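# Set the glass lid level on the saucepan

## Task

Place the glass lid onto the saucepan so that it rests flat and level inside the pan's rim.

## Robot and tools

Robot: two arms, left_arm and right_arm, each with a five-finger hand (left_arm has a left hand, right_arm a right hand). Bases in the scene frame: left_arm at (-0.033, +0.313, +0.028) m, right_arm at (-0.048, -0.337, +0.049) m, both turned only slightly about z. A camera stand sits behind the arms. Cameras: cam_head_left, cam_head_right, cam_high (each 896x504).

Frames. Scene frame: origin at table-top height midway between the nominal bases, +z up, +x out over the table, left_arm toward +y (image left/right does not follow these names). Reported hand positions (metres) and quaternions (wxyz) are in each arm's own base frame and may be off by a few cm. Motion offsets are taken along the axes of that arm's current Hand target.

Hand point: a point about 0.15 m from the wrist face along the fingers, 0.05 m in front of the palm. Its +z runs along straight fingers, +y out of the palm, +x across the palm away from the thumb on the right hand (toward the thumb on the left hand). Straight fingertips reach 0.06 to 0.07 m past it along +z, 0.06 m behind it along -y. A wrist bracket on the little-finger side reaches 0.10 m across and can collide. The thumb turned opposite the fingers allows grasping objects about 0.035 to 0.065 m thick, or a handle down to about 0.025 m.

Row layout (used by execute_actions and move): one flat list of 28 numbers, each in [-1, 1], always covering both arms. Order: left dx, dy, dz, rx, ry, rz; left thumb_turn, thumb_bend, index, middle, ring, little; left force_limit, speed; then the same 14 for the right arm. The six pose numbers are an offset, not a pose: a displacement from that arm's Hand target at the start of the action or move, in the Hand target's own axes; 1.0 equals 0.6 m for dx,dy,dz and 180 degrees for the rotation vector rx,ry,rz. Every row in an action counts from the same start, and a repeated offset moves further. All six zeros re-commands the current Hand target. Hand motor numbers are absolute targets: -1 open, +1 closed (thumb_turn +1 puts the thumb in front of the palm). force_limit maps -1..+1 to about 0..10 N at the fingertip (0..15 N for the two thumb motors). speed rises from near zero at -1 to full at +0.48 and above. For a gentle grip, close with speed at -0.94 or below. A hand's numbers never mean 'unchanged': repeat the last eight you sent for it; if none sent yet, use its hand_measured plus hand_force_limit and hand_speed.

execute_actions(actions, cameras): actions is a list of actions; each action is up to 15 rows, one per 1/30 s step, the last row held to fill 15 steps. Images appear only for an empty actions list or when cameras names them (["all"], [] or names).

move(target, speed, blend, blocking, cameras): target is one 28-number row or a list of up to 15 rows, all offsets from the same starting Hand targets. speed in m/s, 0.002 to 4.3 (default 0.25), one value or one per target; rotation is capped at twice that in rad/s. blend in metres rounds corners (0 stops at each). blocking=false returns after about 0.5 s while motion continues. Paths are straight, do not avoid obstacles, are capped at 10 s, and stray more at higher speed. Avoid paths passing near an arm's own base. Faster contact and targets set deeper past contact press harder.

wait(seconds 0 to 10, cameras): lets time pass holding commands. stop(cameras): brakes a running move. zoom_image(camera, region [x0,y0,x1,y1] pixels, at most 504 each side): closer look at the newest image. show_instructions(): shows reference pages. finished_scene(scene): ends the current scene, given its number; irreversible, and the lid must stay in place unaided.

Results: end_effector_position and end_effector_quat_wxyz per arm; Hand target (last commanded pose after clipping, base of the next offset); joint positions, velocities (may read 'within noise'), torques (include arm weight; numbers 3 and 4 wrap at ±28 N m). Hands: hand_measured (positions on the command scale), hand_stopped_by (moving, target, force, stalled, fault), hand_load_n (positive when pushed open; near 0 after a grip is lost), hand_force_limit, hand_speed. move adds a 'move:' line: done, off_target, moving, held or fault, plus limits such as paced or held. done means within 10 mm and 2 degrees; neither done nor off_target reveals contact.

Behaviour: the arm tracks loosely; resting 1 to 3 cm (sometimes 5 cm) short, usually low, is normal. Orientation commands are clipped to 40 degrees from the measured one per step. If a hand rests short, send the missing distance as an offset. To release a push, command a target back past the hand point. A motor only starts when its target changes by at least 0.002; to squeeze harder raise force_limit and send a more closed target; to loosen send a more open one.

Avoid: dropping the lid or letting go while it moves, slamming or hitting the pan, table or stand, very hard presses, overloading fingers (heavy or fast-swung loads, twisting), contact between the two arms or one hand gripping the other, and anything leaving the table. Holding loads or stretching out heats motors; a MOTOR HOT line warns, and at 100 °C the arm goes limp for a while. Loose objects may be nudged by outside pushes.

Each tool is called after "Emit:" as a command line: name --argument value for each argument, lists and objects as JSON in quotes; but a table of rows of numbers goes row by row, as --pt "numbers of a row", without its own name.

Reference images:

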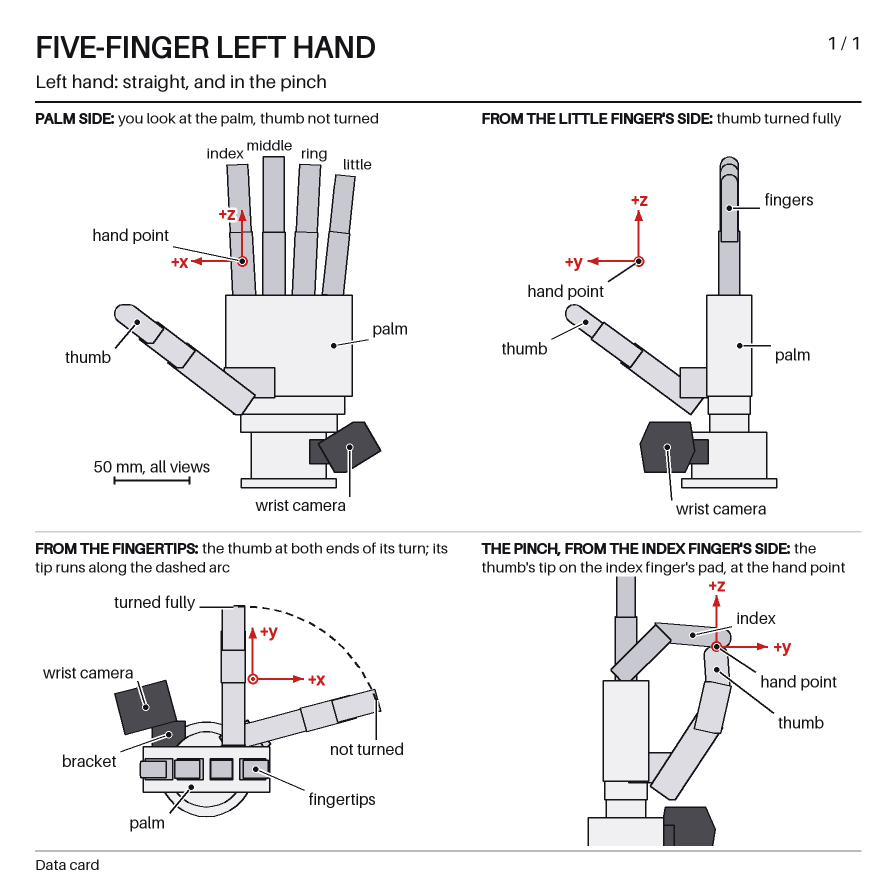

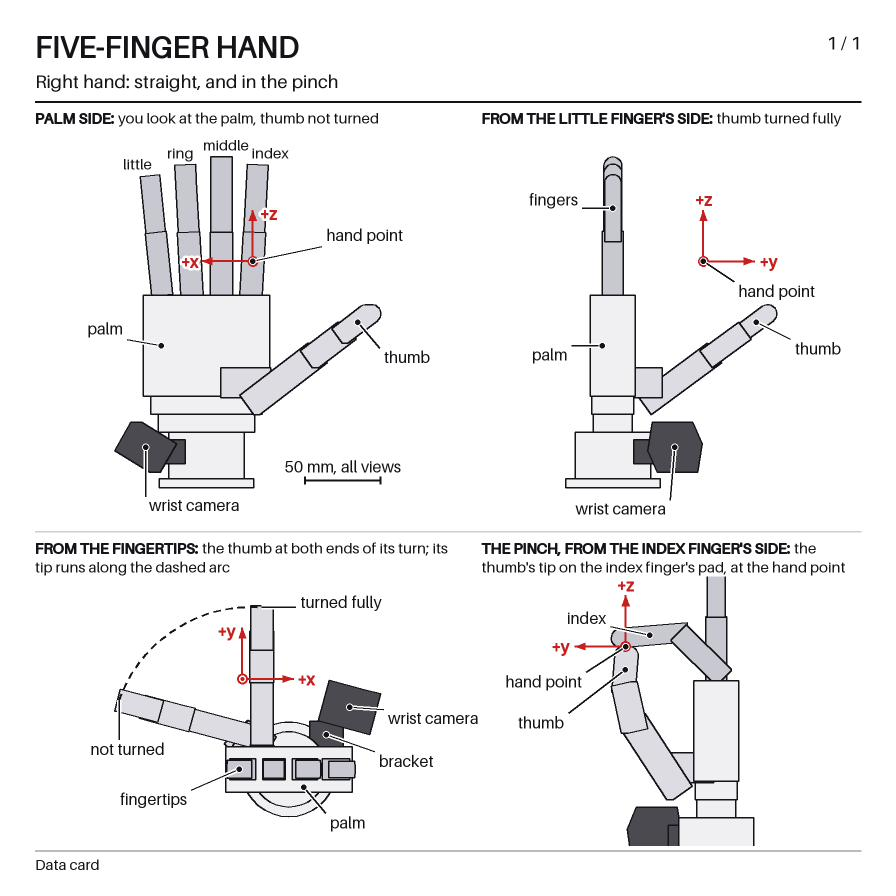

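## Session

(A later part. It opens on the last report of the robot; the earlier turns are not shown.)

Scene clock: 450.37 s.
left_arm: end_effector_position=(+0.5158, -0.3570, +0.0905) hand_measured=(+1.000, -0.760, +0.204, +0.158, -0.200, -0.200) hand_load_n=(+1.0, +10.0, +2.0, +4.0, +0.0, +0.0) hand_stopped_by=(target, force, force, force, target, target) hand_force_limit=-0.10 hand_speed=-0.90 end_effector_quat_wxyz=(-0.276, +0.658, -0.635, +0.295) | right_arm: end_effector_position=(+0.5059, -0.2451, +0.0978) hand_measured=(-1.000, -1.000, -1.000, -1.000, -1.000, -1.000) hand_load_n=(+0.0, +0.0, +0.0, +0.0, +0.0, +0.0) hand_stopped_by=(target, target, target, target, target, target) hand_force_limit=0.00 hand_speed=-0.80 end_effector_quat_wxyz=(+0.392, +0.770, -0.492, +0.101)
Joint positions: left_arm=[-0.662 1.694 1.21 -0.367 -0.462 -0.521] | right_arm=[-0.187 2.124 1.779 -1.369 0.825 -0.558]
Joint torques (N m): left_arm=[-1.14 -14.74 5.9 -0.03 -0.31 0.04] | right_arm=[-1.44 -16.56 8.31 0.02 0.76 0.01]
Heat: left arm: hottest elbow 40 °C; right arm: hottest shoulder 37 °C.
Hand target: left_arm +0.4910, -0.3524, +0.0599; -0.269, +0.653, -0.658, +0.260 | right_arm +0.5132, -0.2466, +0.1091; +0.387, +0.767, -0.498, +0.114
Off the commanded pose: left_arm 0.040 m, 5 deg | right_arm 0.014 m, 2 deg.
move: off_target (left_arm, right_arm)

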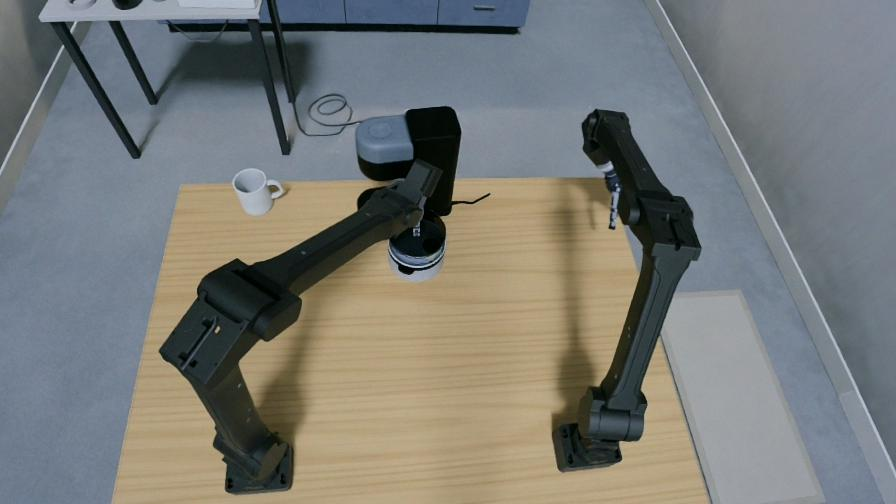

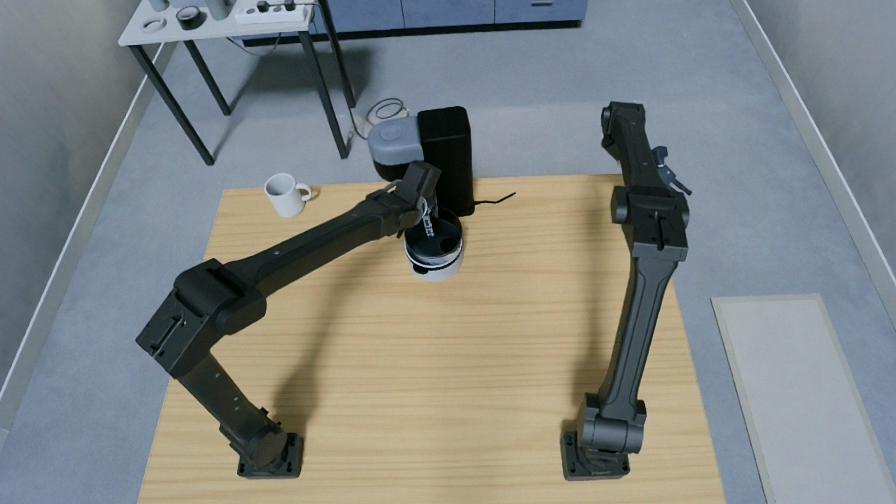

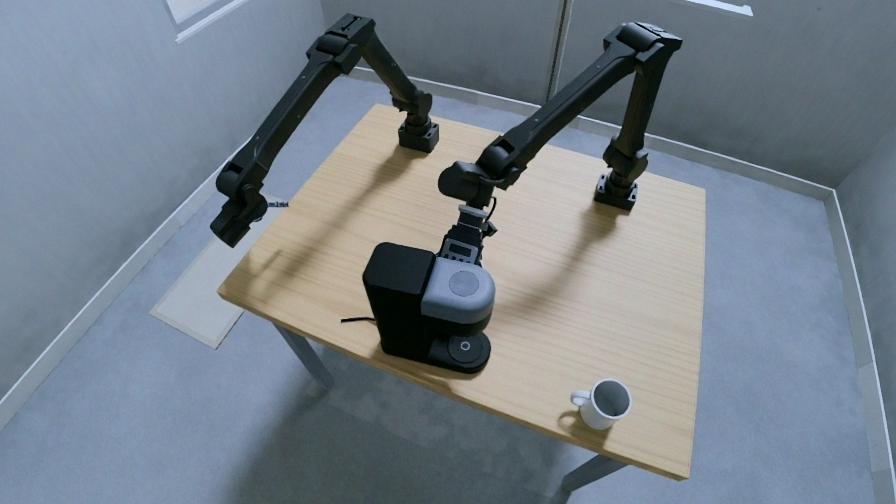

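Emit:
zoom_image --camera "cam_high" --region '[425, 215, 505, 295]'

Emit:
zoom_image --camera "cam_head_left" --region '[380, 195, 450, 285]'

Emit:
zoom_image --camera "cam_head_right" --region '[398, 195, 468, 285]'

Scaled by 6.300.

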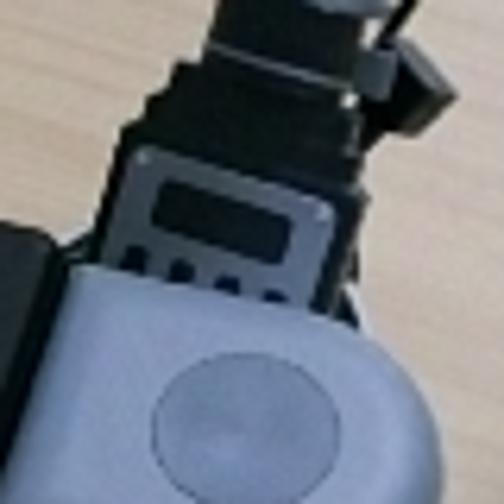

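Scaled by 5.600.

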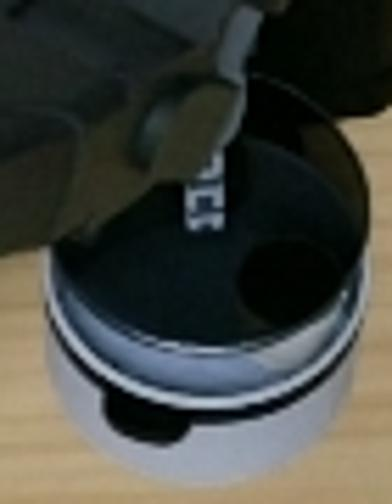

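Scaled by 5.600.

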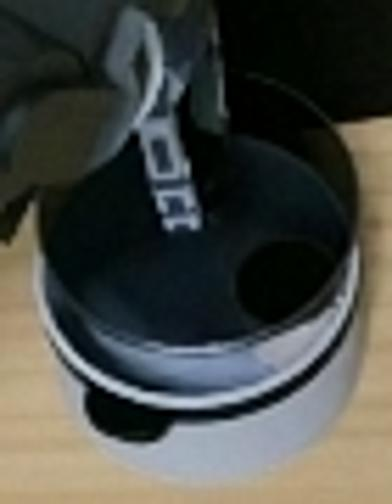

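Emit:
move --target '[0,0,-0.028,0,0,0,1,0.1,0.8,0.8,-0.2,-0.2,-0.1,-0.9,0,0,0,0,0,0,-1,-1,-1,-1,-1,-1,0,-0.8]' --speed 0.05 --cameras '["cam_head_left","cam_head_right"]'

Emit:
zoom_image --camera "cam_head_left" --region '[370, 190, 470, 290]'

Emit:
zoom_image --camera "cam_head_right" --region '[385, 190, 485, 290]'

Scene clock: 484.87 s.
left_arm: end_effector_position=(+0.4995, -0.3546, +0.0873) hand_measured=(+1.000, -0.760, +0.204, +0.158, -0.200, -0.200) hand_load_n=(+0.5, +9.0, +4.5, +3.0, +0.0, +0.0) hand_stopped_by=(target, force, force, force, target, target) hand_force_limit=-0.10 hand_speed=-0.90 end_effector_quat_wxyz=(-0.276, +0.657, -0.642, +0.281) | right_arm: end_effector_position=(+0.5059, -0.2451, +0.0978) hand_measured=(-1.000, -1.000, -1.000, -1.000, -1.000, -1.000) hand_load_n=(+0.0, +0.0, +0.0, +0.0, +0.0, +0.0) hand_stopped_by=(target, target, target, target, target, target) hand_force_limit=0.00 hand_speed=-0.80 end_effector_quat_wxyz=(+0.392, +0.770, -0.492, +0.101)
Joint positions: left_arm=[-0.678 1.676 1.191 -0.401 -0.473 -0.53] | right_arm=[-0.187 2.124 1.779 -1.369 0.825 -0.558]
Joint torques (N m): left_arm=[-1.26 -16.56 6.38 0.13 -0.27 -0.06] | right_arm=[-1.2 -16.38 8.29 0.1 0.74 0]
Heat: left arm: hottest elbow 35 °C; right arm: hottest shoulder 38 °C.
Hand target: left_arm +0.4793, -0.3526, +0.0718; -0.269, +0.653, -0.658, +0.260 | right_arm +0.5132, -0.2466, +0.1091; +0.387, +0.767, -0.498, +0.114
Off the commanded pose: left_arm 0.025 m, 3 deg | right_arm 0.014 m, 2 deg.
move: off_target (left_arm, right_arm)
Images, in order (width x height): cam_head_left 896x504, cam_head_right 896x504.

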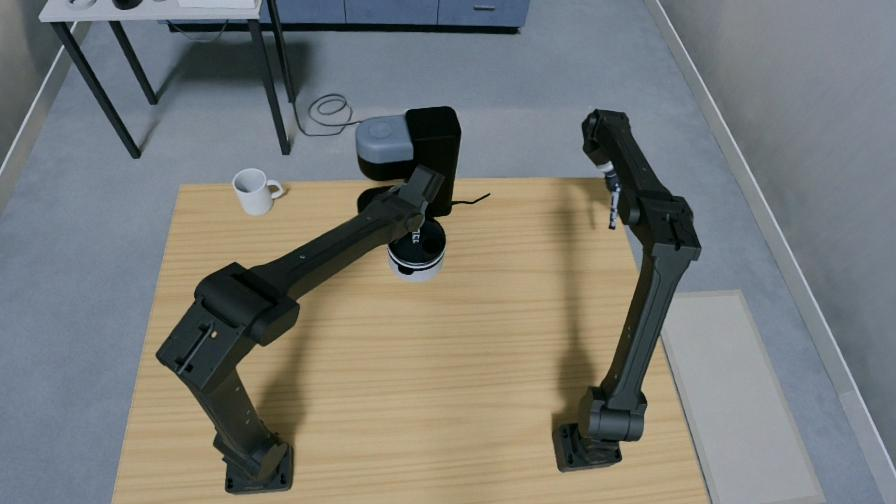

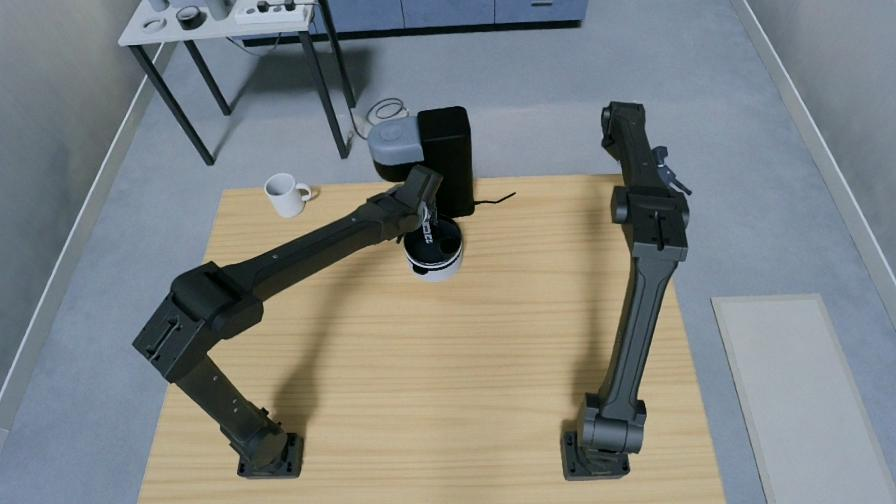

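Scaled by 5.040.

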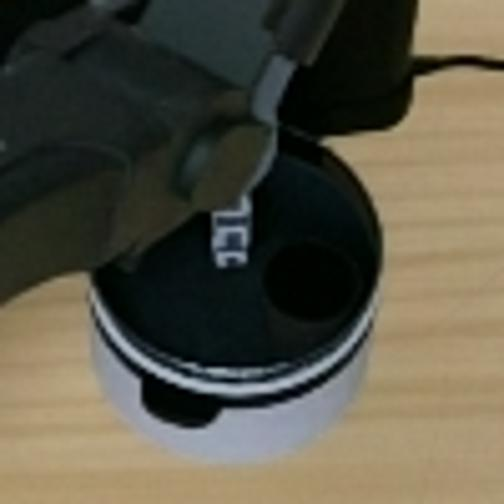

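Scaled by 5.040.

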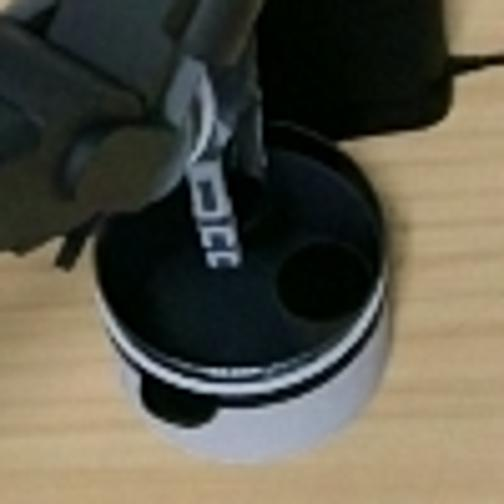

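Emit:
move --target '[0,0.0167,-0.0067,0,0,0,1,0.1,0.8,0.8,-0.2,-0.2,-0.1,-0.9,0,0,0,0,0,0,-1,-1,-1,-1,-1,-1,0,-0.8]' --speed 0.03 --cameras '["cam_head_left","cam_head_right"]'

Emit:
zoom_image --camera "cam_head_left" --region '[370, 190, 470, 290]'

Emit:
zoom_image --camera "cam_head_right" --region '[385, 190, 485, 290]'

Scene clock: 494.67 s.
left_arm: end_effector_position=(+0.4916, -0.3513, +0.0868) hand_measured=(+1.000, -0.760, +0.204, +0.158, -0.200, -0.200) hand_load_n=(+0.5, +8.5, +4.5, +3.0, -0.5, +0.0) hand_stopped_by=(target, force, force, force, target, target) hand_force_limit=-0.10 hand_speed=-0.90 end_effector_quat_wxyz=(-0.276, +0.661, -0.639, +0.280) | right_arm: end_effector_position=(+0.5059, -0.2451, +0.0978) hand_measured=(-1.000, -1.000, -1.000, -1.000, -1.000, -1.000) hand_load_n=(+0.0, +0.0, +0.0, +0.0, +0.0, +0.0) hand_stopped_by=(target, target, target, target, target, target) hand_force_limit=0.00 hand_speed=-0.80 end_effector_quat_wxyz=(+0.392, +0.770, -0.492, +0.101)
Joint positions: left_arm=[-0.684 1.658 1.167 -0.401 -0.481 -0.545] | right_arm=[-0.187 2.124 1.779 -1.369 0.825 -0.558]
Joint torques (N m): left_arm=[-1.67 -15.56 6.13 0.5 -0.23 0] | right_arm=[-1.2 -16.44 8.32 0.13 0.76 0.04]
Heat: left arm: hottest elbow 35 °C; right arm: hottest shoulder 38 °C.
Hand target: left_arm +0.4694, -0.3524, +0.0678; -0.269, +0.653, -0.658, +0.260 | right_arm +0.5132, -0.2466, +0.1091; +0.387, +0.767, -0.498, +0.114
Off the commanded pose: left_arm 0.029 m, 3 deg | right_arm 0.014 m, 2 deg.
move: off_target (left_arm, right_arm)
Images, in order (width x height): cam_head_left 896x504, cam_head_right 896x504.

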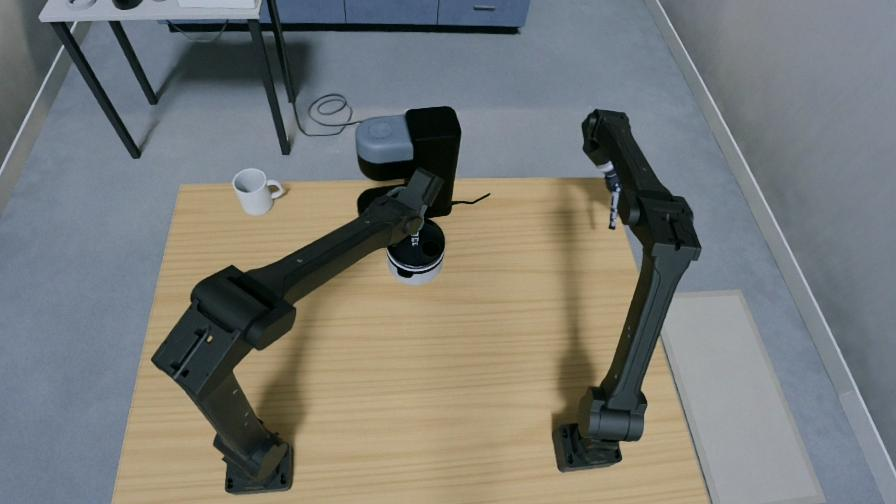

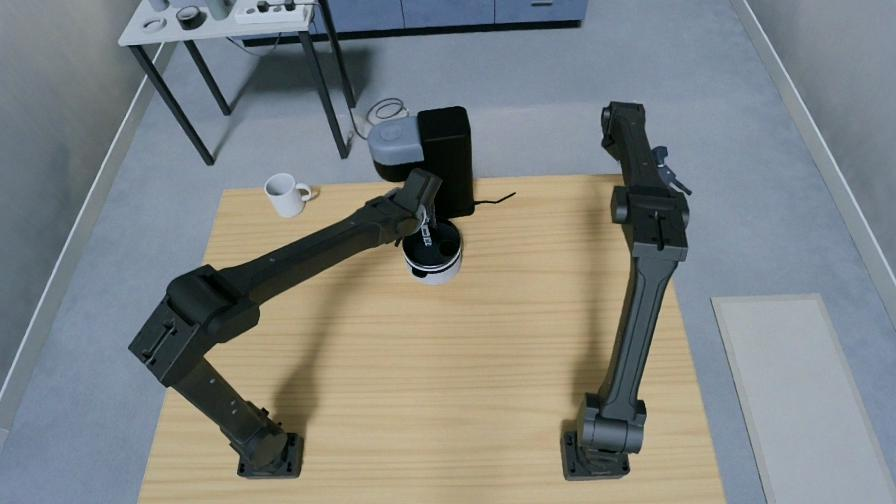

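Scaled by 5.040.

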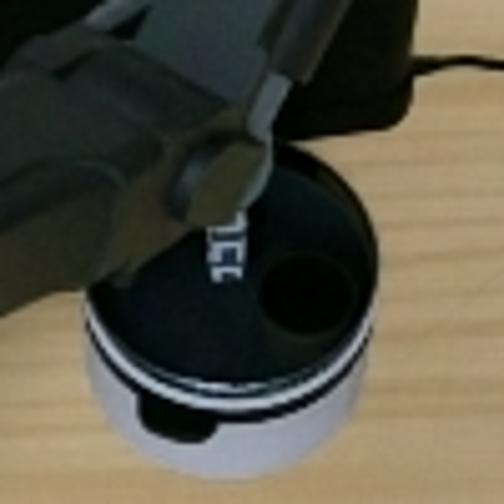

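Scaled by 5.040.

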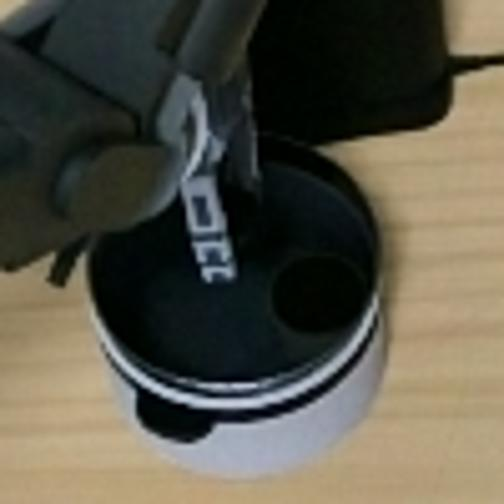

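Emit:
move --target '[-0.0014,-0.0694,-0.0719,0,0,0,1,0.1,0.8,0.8,-0.2,-0.2,-0.1,-0.9,0,0,0,0,0,0,-1,-1,-1,-1,-1,-1,0,-0.8]' --speed 0.05 --cameras '["cam_head_left","cam_head_right"]'

Emit:
zoom_image --camera "cam_head_left" --region '[370, 190, 470, 290]'

Emit:
zoom_image --camera "cam_head_right" --region '[385, 190, 485, 290]'

Scene clock: 516.23 s.
left_arm: end_effector_position=(+0.4579, -0.3317, +0.0867) hand_measured=(+1.000, -0.760, +0.204, +0.158, -0.200, -0.200) hand_load_n=(+0.0, +8.0, +7.0, +0.5, +0.0, +0.0) hand_stopped_by=(target, force, force, force, target, target) hand_force_limit=-0.10 hand_speed=-0.90 end_effector_quat_wxyz=(-0.267, +0.660, -0.666, +0.223) | right_arm: end_effector_position=(+0.5059, -0.2451, +0.0978) hand_measured=(-1.000, -1.000, -1.000, -1.000, -1.000, -1.000) hand_load_n=(+0.0, +0.0, +0.0, +0.0, +0.0, +0.0) hand_stopped_by=(target, target, target, target, target, target) hand_force_limit=0.00 hand_speed=-0.80 end_effector_quat_wxyz=(+0.392, +0.770, -0.492, +0.101)
Joint positions: left_arm=[-0.693 1.62 1.167 -0.568 -0.475 -0.548] | right_arm=[-0.187 2.124 1.779 -1.369 0.825 -0.558]
Joint torques (N m): left_arm=[-0.38 -17.38 13.5 0.75 -0.48 0.01] | right_arm=[-1.55 -16.32 8.24 0.05 0.77 0.03]
Heat: left arm: hottest elbow 34 °C; right arm: hottest shoulder 38 °C.
Hand target: left_arm +0.4694, -0.3524, +0.1277; -0.270, +0.653, -0.658, +0.260 | right_arm +0.5132, -0.2466, +0.1091; +0.387, +0.767, -0.498, +0.114
Off the commanded pose: left_arm 0.047 m, 4 deg | right_arm 0.014 m, 2 deg.
move: off_target (left_arm, right_arm)
Images, in order (width x height): cam_head_left 896x504, cam_head_right 896x504.

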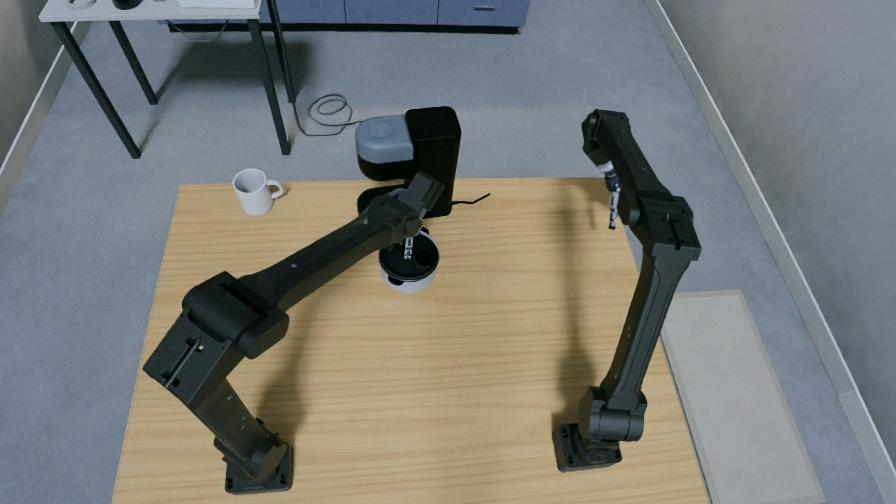

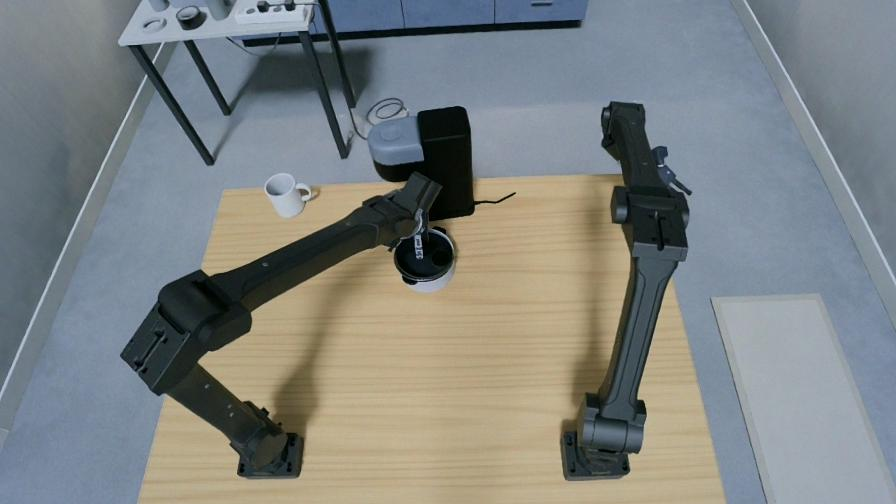

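Scaled by 5.040.

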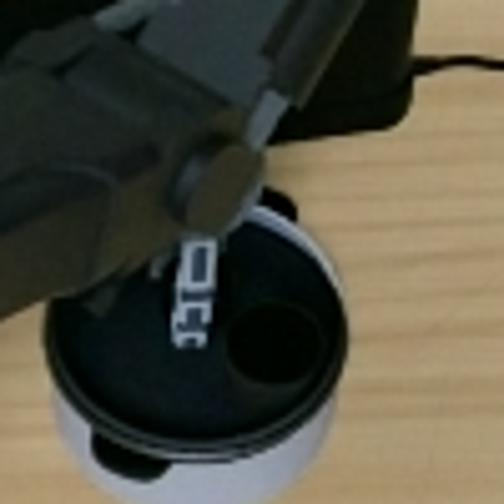

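Scaled by 5.040.

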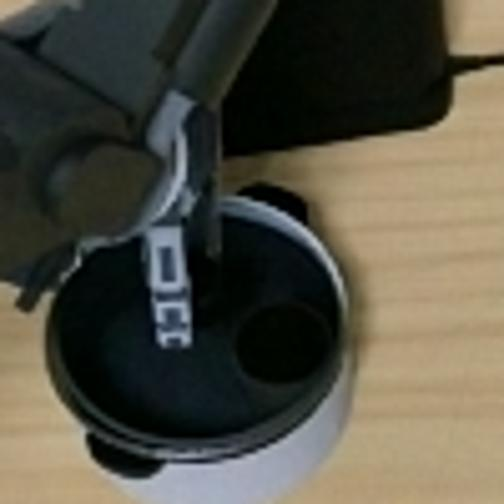

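Emit:
zoom_image --camera "cam_head_left" --region '[375, 225, 445, 295]'

Emit:
zoom_image --camera "cam_head_right" --region '[390, 225, 460, 295]'

Emit:
wait --seconds 0.1 --cameras '["cam_high"]'

Emit:
zoom_image --camera "cam_high" --region '[425, 205, 525, 285]'

Scaled by 7.200.

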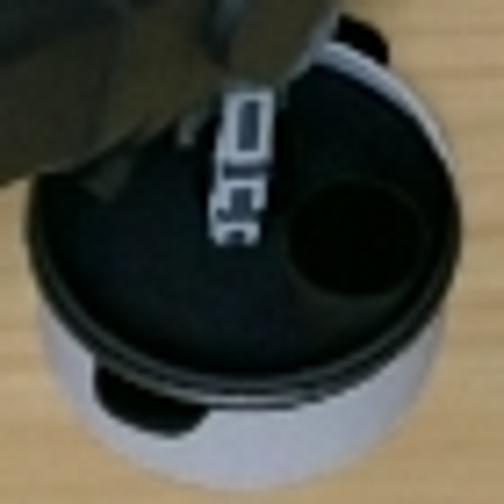

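Scaled by 7.200.

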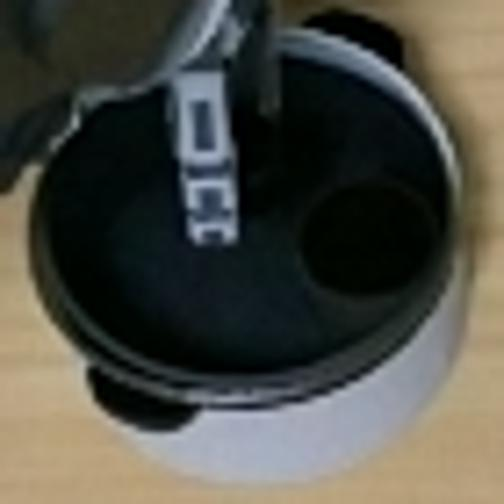

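Scene clock: 521.47 s.
left_arm: end_effector_position=(+0.4579, -0.3317, +0.0867) hand_measured=(+1.000, -0.760, +0.204, +0.158, -0.200, -0.200) hand_load_n=(+0.0, +7.5, +7.0, +0.5, +0.0, +0.0) hand_stopped_by=(target, force, force, force, target, target) hand_force_limit=-0.10 hand_speed=-0.90 end_effector_quat_wxyz=(-0.267, +0.660, -0.666, +0.223) | right_arm: end_effector_position=(+0.5059, -0.2451, +0.0978) hand_measured=(-1.000, -1.000, -1.000, -1.000, -1.000, -1.000) hand_load_n=(+0.0, +0.0, +0.0, +0.0, +0.0, +0.0) hand_stopped_by=(target, target, target, target, target, target) hand_force_limit=0.00 hand_speed=-0.80 end_effector_quat_wxyz=(+0.392, +0.770, -0.492, +0.101)
Joint positions: left_arm=[-0.693 1.62 1.167 -0.568 -0.475 -0.548] | right_arm=[-0.187 2.124 1.779 -1.369 0.825 -0.558]
Joint torques (N m): left_arm=[-0.97 -18.02 13.48 0.84 -0.47 0.01] | right_arm=[-1.26 -16.32 8.38 0.02 0.76 0.01]
Heat: left arm: hottest elbow 36 °C; right arm: hottest shoulder 38 °C.
Hand target: left_arm +0.4695, -0.3524, +0.1278; -0.270, +0.653, -0.658, +0.260 | right_arm +0.5132, -0.2466, +0.1091; +0.387, +0.767, -0.498, +0.114
Off the commanded pose: left_arm 0.047 m, 4 deg | right_arm 0.014 m, 2 deg.
wait: 0.10 s; at rest from the start
Images, in order (width x height): cam_high 896x504.

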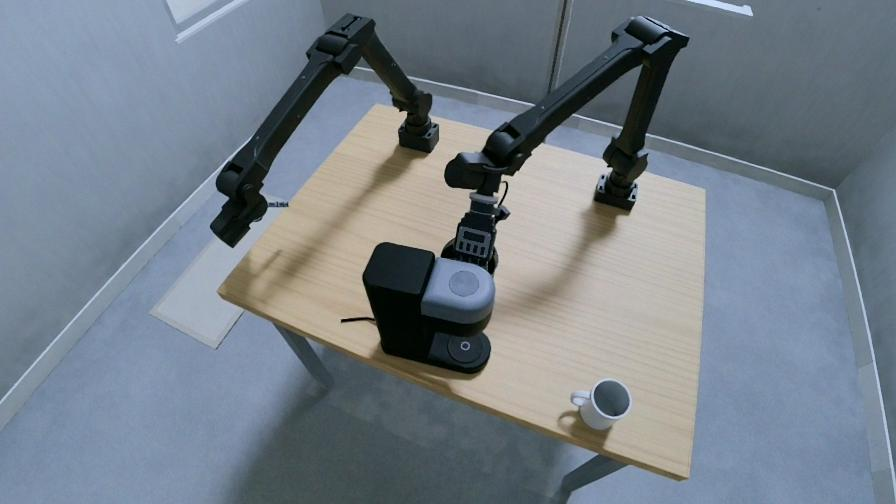

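Scaled by 5.040.

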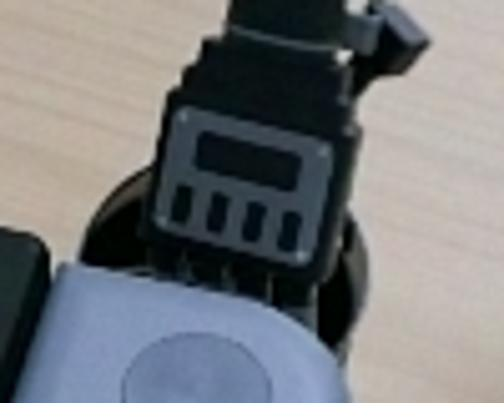

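Emit:
move --target '[-0.0007,-0.0347,-0.0359,0.022,0.014,-0.0135,1,0.1,0.8,0.8,-0.2,-0.2,-0.1,-0.9,0,0,0,0,0,0,-1,-1,-1,-1,-1,-1,0,-0.8]' --speed 0.05 --cameras '["cam_head_left","cam_head_right"]'

Emit:
zoom_image --camera "cam_head_left" --region '[370, 200, 470, 300]'

Emit:
zoom_image --camera "cam_head_right" --region '[385, 200, 485, 300]'

Scene clock: 534.00 s.
left_arm: end_effector_position=(+0.4628, -0.3358, +0.1238) hand_measured=(+1.000, -0.760, +0.204, +0.158, -0.200, -0.200) hand_load_n=(+0.0, +8.0, +7.0, +0.0, -0.5, +0.0) hand_stopped_by=(target, force, force, force, target, target) hand_force_limit=-0.10 hand_speed=-0.90 end_effector_quat_wxyz=(-0.270, +0.660, -0.651, +0.261) | right_arm: end_effector_position=(+0.5059, -0.2451, +0.0978) hand_measured=(-1.000, -1.000, -1.000, -1.000, -1.000, -1.000) hand_load_n=(+0.0, +0.0, +0.0, +0.0, +0.0, +0.0) hand_stopped_by=(target, target, target, target, target, target) hand_force_limit=0.00 hand_speed=-0.80 end_effector_quat_wxyz=(+0.392, +0.770, -0.492, +0.101)
Joint positions: left_arm=[-0.693 1.557 1.167 -0.549 -0.475 -0.548] | right_arm=[-0.187 2.124 1.779 -1.369 0.825 -0.558]
Joint torques (N m): left_arm=[-0.91 -18.02 10.89 2.41 -0.37 0.06] | right_arm=[-1.32 -16.44 8.35 0.12 0.77 0.05]
Heat: left arm: hottest elbow 38 °C; right arm: hottest shoulder 38 °C.
Hand target: left_arm +0.4695, -0.3524, +0.1579; -0.272, +0.652, -0.640, +0.302 | right_arm +0.5132, -0.2466, +0.1091; +0.387, +0.767, -0.498, +0.114
Off the commanded pose: left_arm 0.038 m, 5 deg | right_arm 0.014 m, 2 deg.
move: off_target (left_arm, right_arm)
Images, in order (width x height): cam_head_left 896x504, cam_head_right 896x504.

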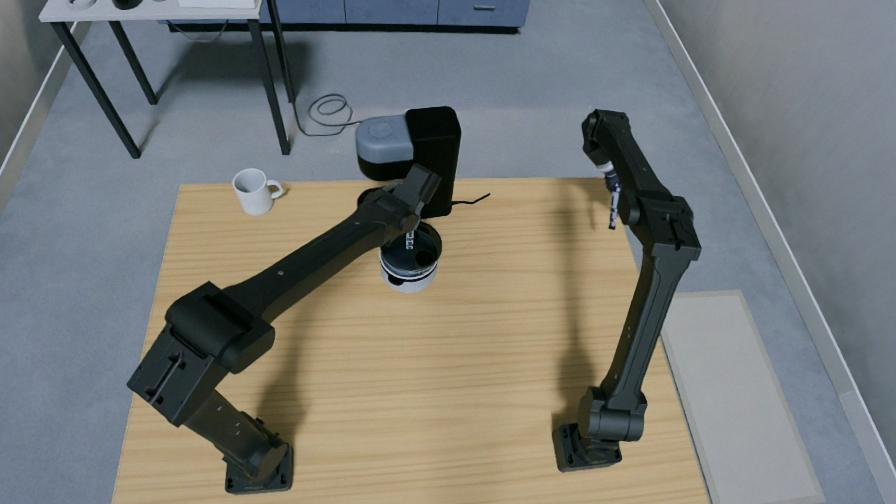

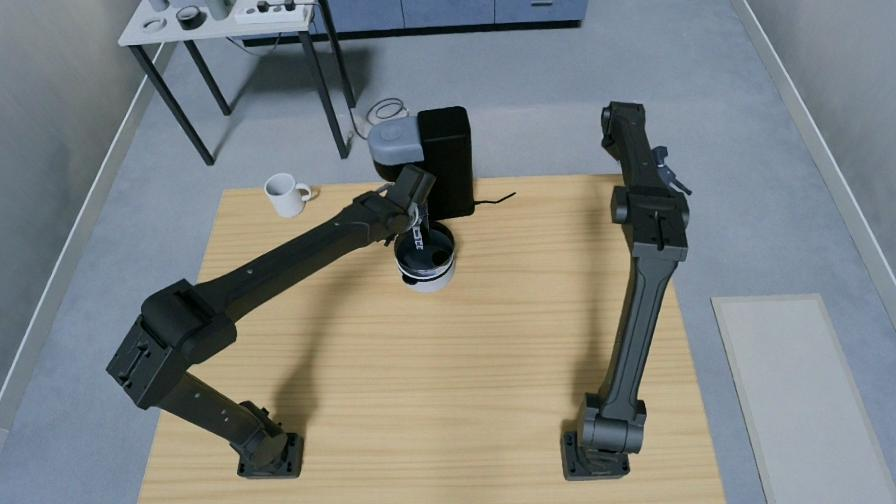

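Scaled by 5.040.

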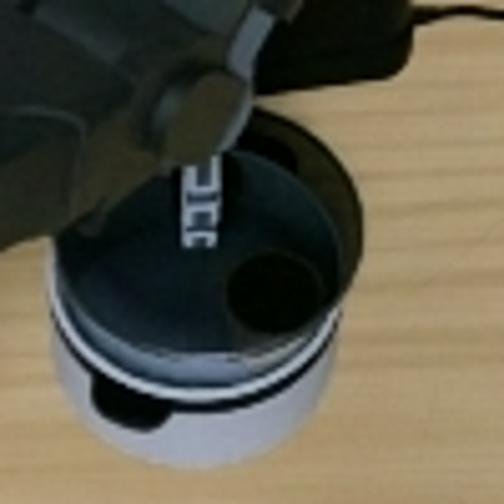

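Scaled by 5.040.

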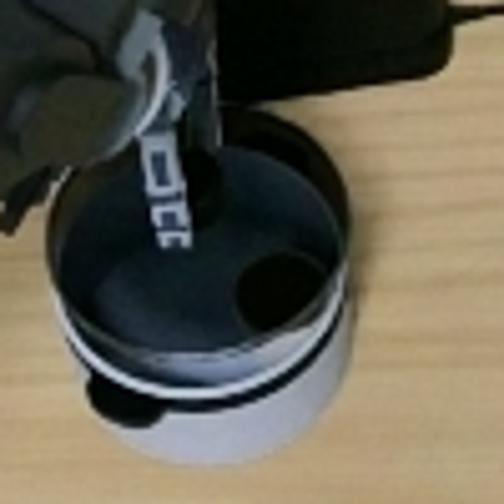

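Emit:
zoom_image --camera "cam_head_left" --region '[375, 215, 445, 285]'

Emit:
zoom_image --camera "cam_head_right" --region '[390, 215, 460, 285]'

Scaled by 7.200.

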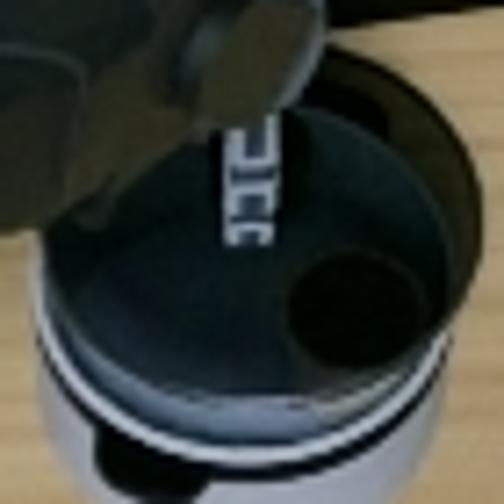

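Scaled by 7.200.

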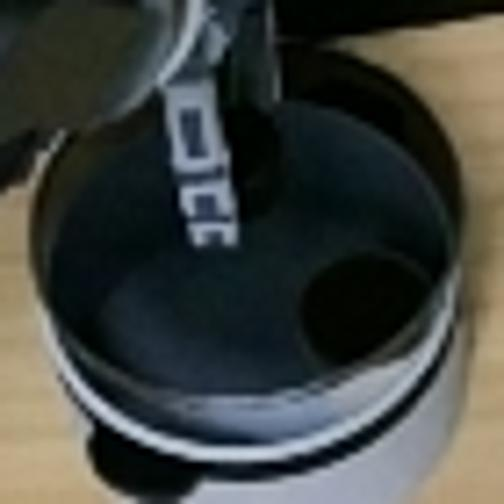

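Emit:
move --target '[-0.0064,0.0493,0.0446,0,-0.0298,0.033,1,0.1,0.8,0.8,-0.2,-0.2,-0.1,-0.9,0,0,0,0,0,0,-1,-1,-1,-1,-1,-1,0,-0.8]' --speed 0.05 --cameras '["cam_head_left","cam_head_right"]'

Emit:
zoom_image --camera "cam_head_left" --region '[370, 210, 450, 290]'

Emit:
zoom_image --camera "cam_head_right" --region '[385, 210, 465, 290]'

Scene clock: 570.83 s.
left_arm: end_effector_position=(+0.4620, -0.3337, +0.0983) hand_measured=(+1.000, -0.760, +0.204, +0.158, -0.200, -0.200) hand_load_n=(+0.0, +8.0, +7.0, +0.5, +0.0, +0.0) hand_stopped_by=(target, force, force, force, target, target) hand_force_limit=-0.10 hand_speed=-0.90 end_effector_quat_wxyz=(-0.313, +0.638, -0.665, +0.229) | right_arm: end_effector_position=(+0.5059, -0.2451, +0.0978) hand_measured=(-1.000, -1.000, -1.000, -1.000, -1.000, -1.000) hand_load_n=(+0.0, +0.0, +0.0, +0.0, +0.0, +0.0) hand_stopped_by=(target, target, target, target, target, target) hand_force_limit=0.00 hand_speed=-0.80 end_effector_quat_wxyz=(+0.392, +0.770, -0.492, +0.101)
Joint positions: left_arm=[-0.727 1.611 1.167 -0.539 -0.572 -0.507] | right_arm=[-0.187 2.124 1.779 -1.369 0.825 -0.558]
Joint torques (N m): left_arm=[-1.61 -15.91 10.84 2.48 -0.68 0.11] | right_arm=[-0.97 -16.09 8.32 0.09 0.75 0.01]
Heat: left arm: hottest elbow 39 °C; right arm: hottest shoulder 38 °C.
Hand target: left_arm +0.4695, -0.3505, +0.1178; -0.317, +0.631, -0.660, +0.257 | right_arm +0.5132, -0.2466, +0.1091; +0.387, +0.767, -0.498, +0.114
Off the commanded pose: left_arm 0.027 m, 3 deg | right_arm 0.014 m, 2 deg.
move: off_target (left_arm, right_arm)
Images, in order (width x height): cam_head_left 896x504, cam_head_right 896x504.

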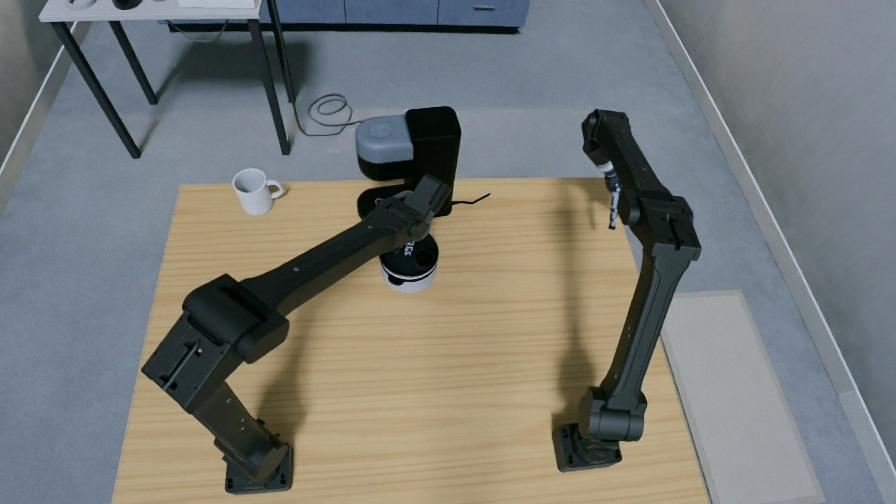

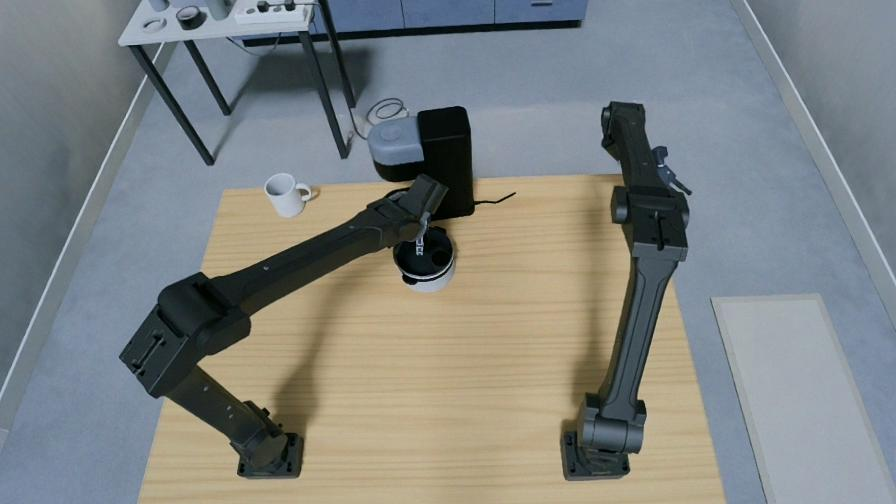

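Scaled by 6.300.

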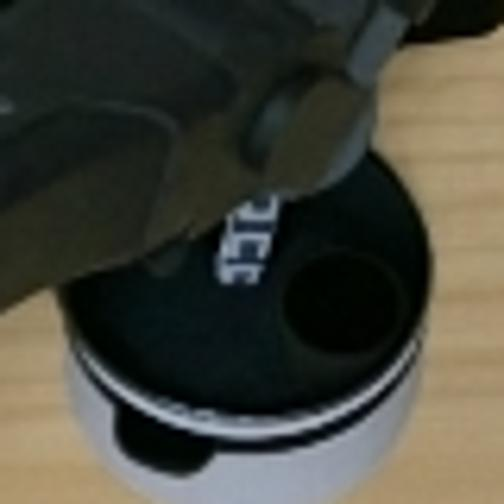

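Scaled by 6.300.

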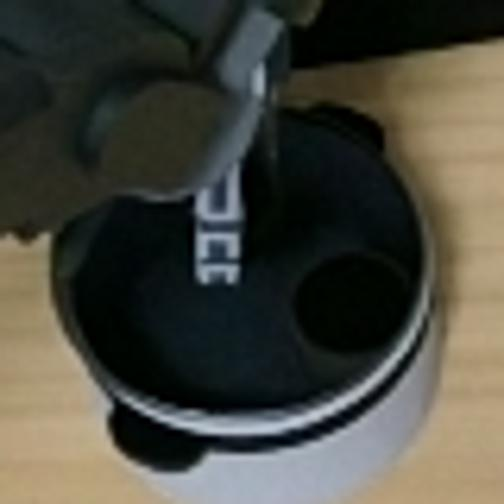

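Emit:
move --target '[0.0047,0.037,0.0334,0,0,0,1,0.1,0.8,0.8,-0.2,-0.2,-0.1,-0.9,0,0,0,0,0,0,-1,-1,-1,-1,-1,-1,0,-0.8]' --speed 0.04 --cameras '["cam_head_left","cam_head_right"]'

Emit:
zoom_image --camera "cam_head_left" --region '[370, 210, 450, 290]'

Emit:
zoom_image --camera "cam_head_right" --region '[385, 210, 465, 290]'

Scene clock: 592.80 s.
left_arm: end_effector_position=(+0.4694, -0.3385, +0.0859) hand_measured=(+1.000, -0.760, +0.204, +0.158, -0.200, -0.200) hand_load_n=(-0.5, +8.0, +7.0, +0.5, +0.0, +0.0) hand_stopped_by=(target, force, force, force, target, target) hand_force_limit=-0.10 hand_speed=-0.90 end_effector_quat_wxyz=(-0.318, +0.636, -0.661, +0.241) | right_arm: end_effector_position=(+0.5059, -0.2451, +0.0978) hand_measured=(-1.000, -1.000, -1.000, -1.000, -1.000, -1.000) hand_load_n=(+0.0, +0.0, +0.0, +0.0, +0.0, +0.0) hand_stopped_by=(target, target, target, target, target, target) hand_force_limit=0.00 hand_speed=-0.80 end_effector_quat_wxyz=(+0.392, +0.770, -0.492, +0.101)
Joint positions: left_arm=[-0.727 1.635 1.149 -0.466 -0.578 -0.499] | right_arm=[-0.187 2.124 1.779 -1.369 0.825 -0.558]
Joint torques (N m): left_arm=[-0.91 -14.27 8.46 2.67 -0.52 -0.01] | right_arm=[-1.55 -16.5 8.25 0.2 0.76 0.02]
Heat: left arm: hottest elbow 39 °C; right arm: hottest shoulder 38 °C.
Hand target: left_arm +0.4694, -0.3504, +0.0877; -0.317, +0.631, -0.660, +0.257 | right_arm +0.5132, -0.2466, +0.1091; +0.387, +0.767, -0.498, +0.114
Off the commanded pose: left_arm 0.012 m, 2 deg | right_arm 0.014 m, 2 deg.
move: off_target (left_arm, right_arm)
Images, in order (width x height): cam_head_left 896x504, cam_head_right 896x504.

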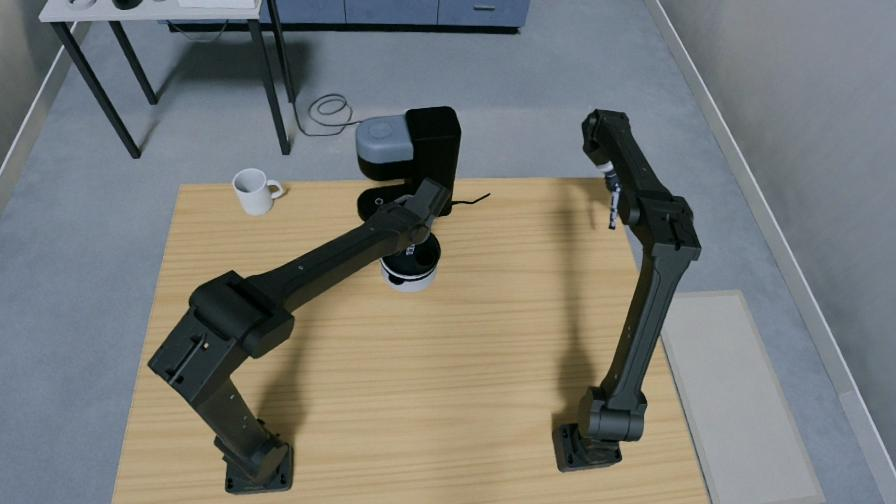

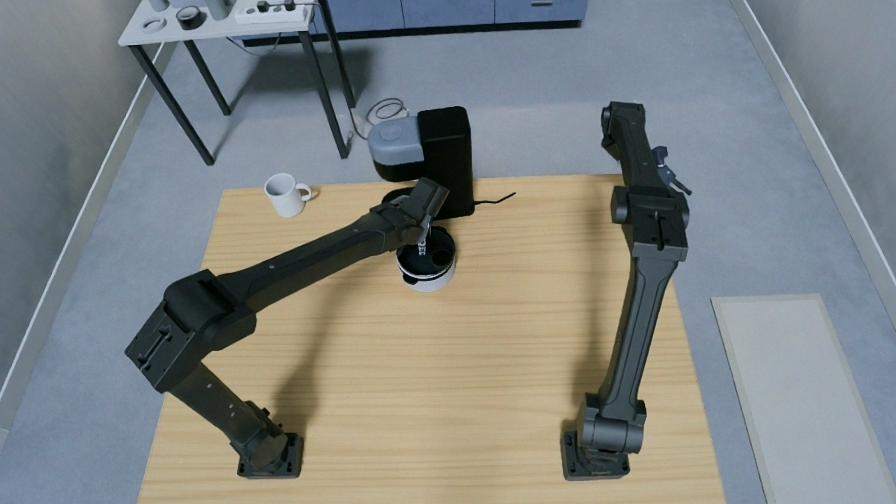

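Scaled by 6.300.

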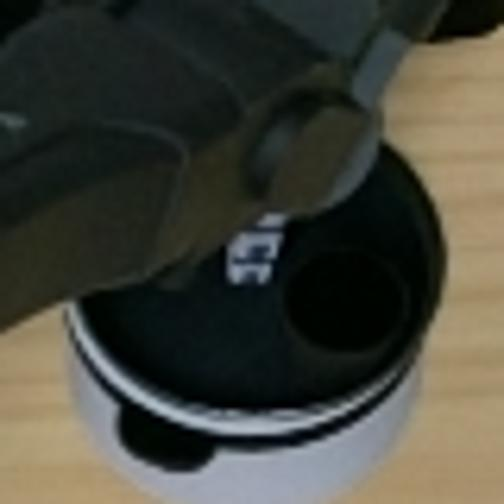

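Scaled by 6.300.

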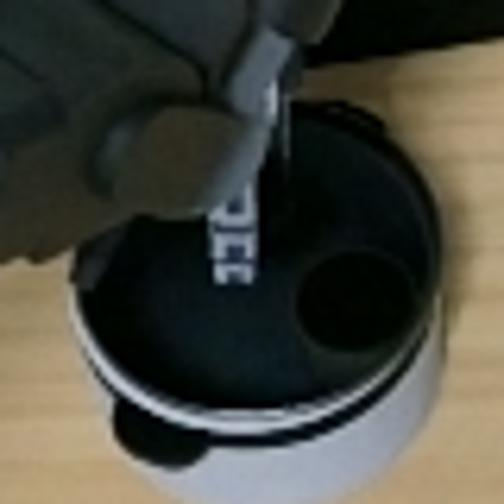

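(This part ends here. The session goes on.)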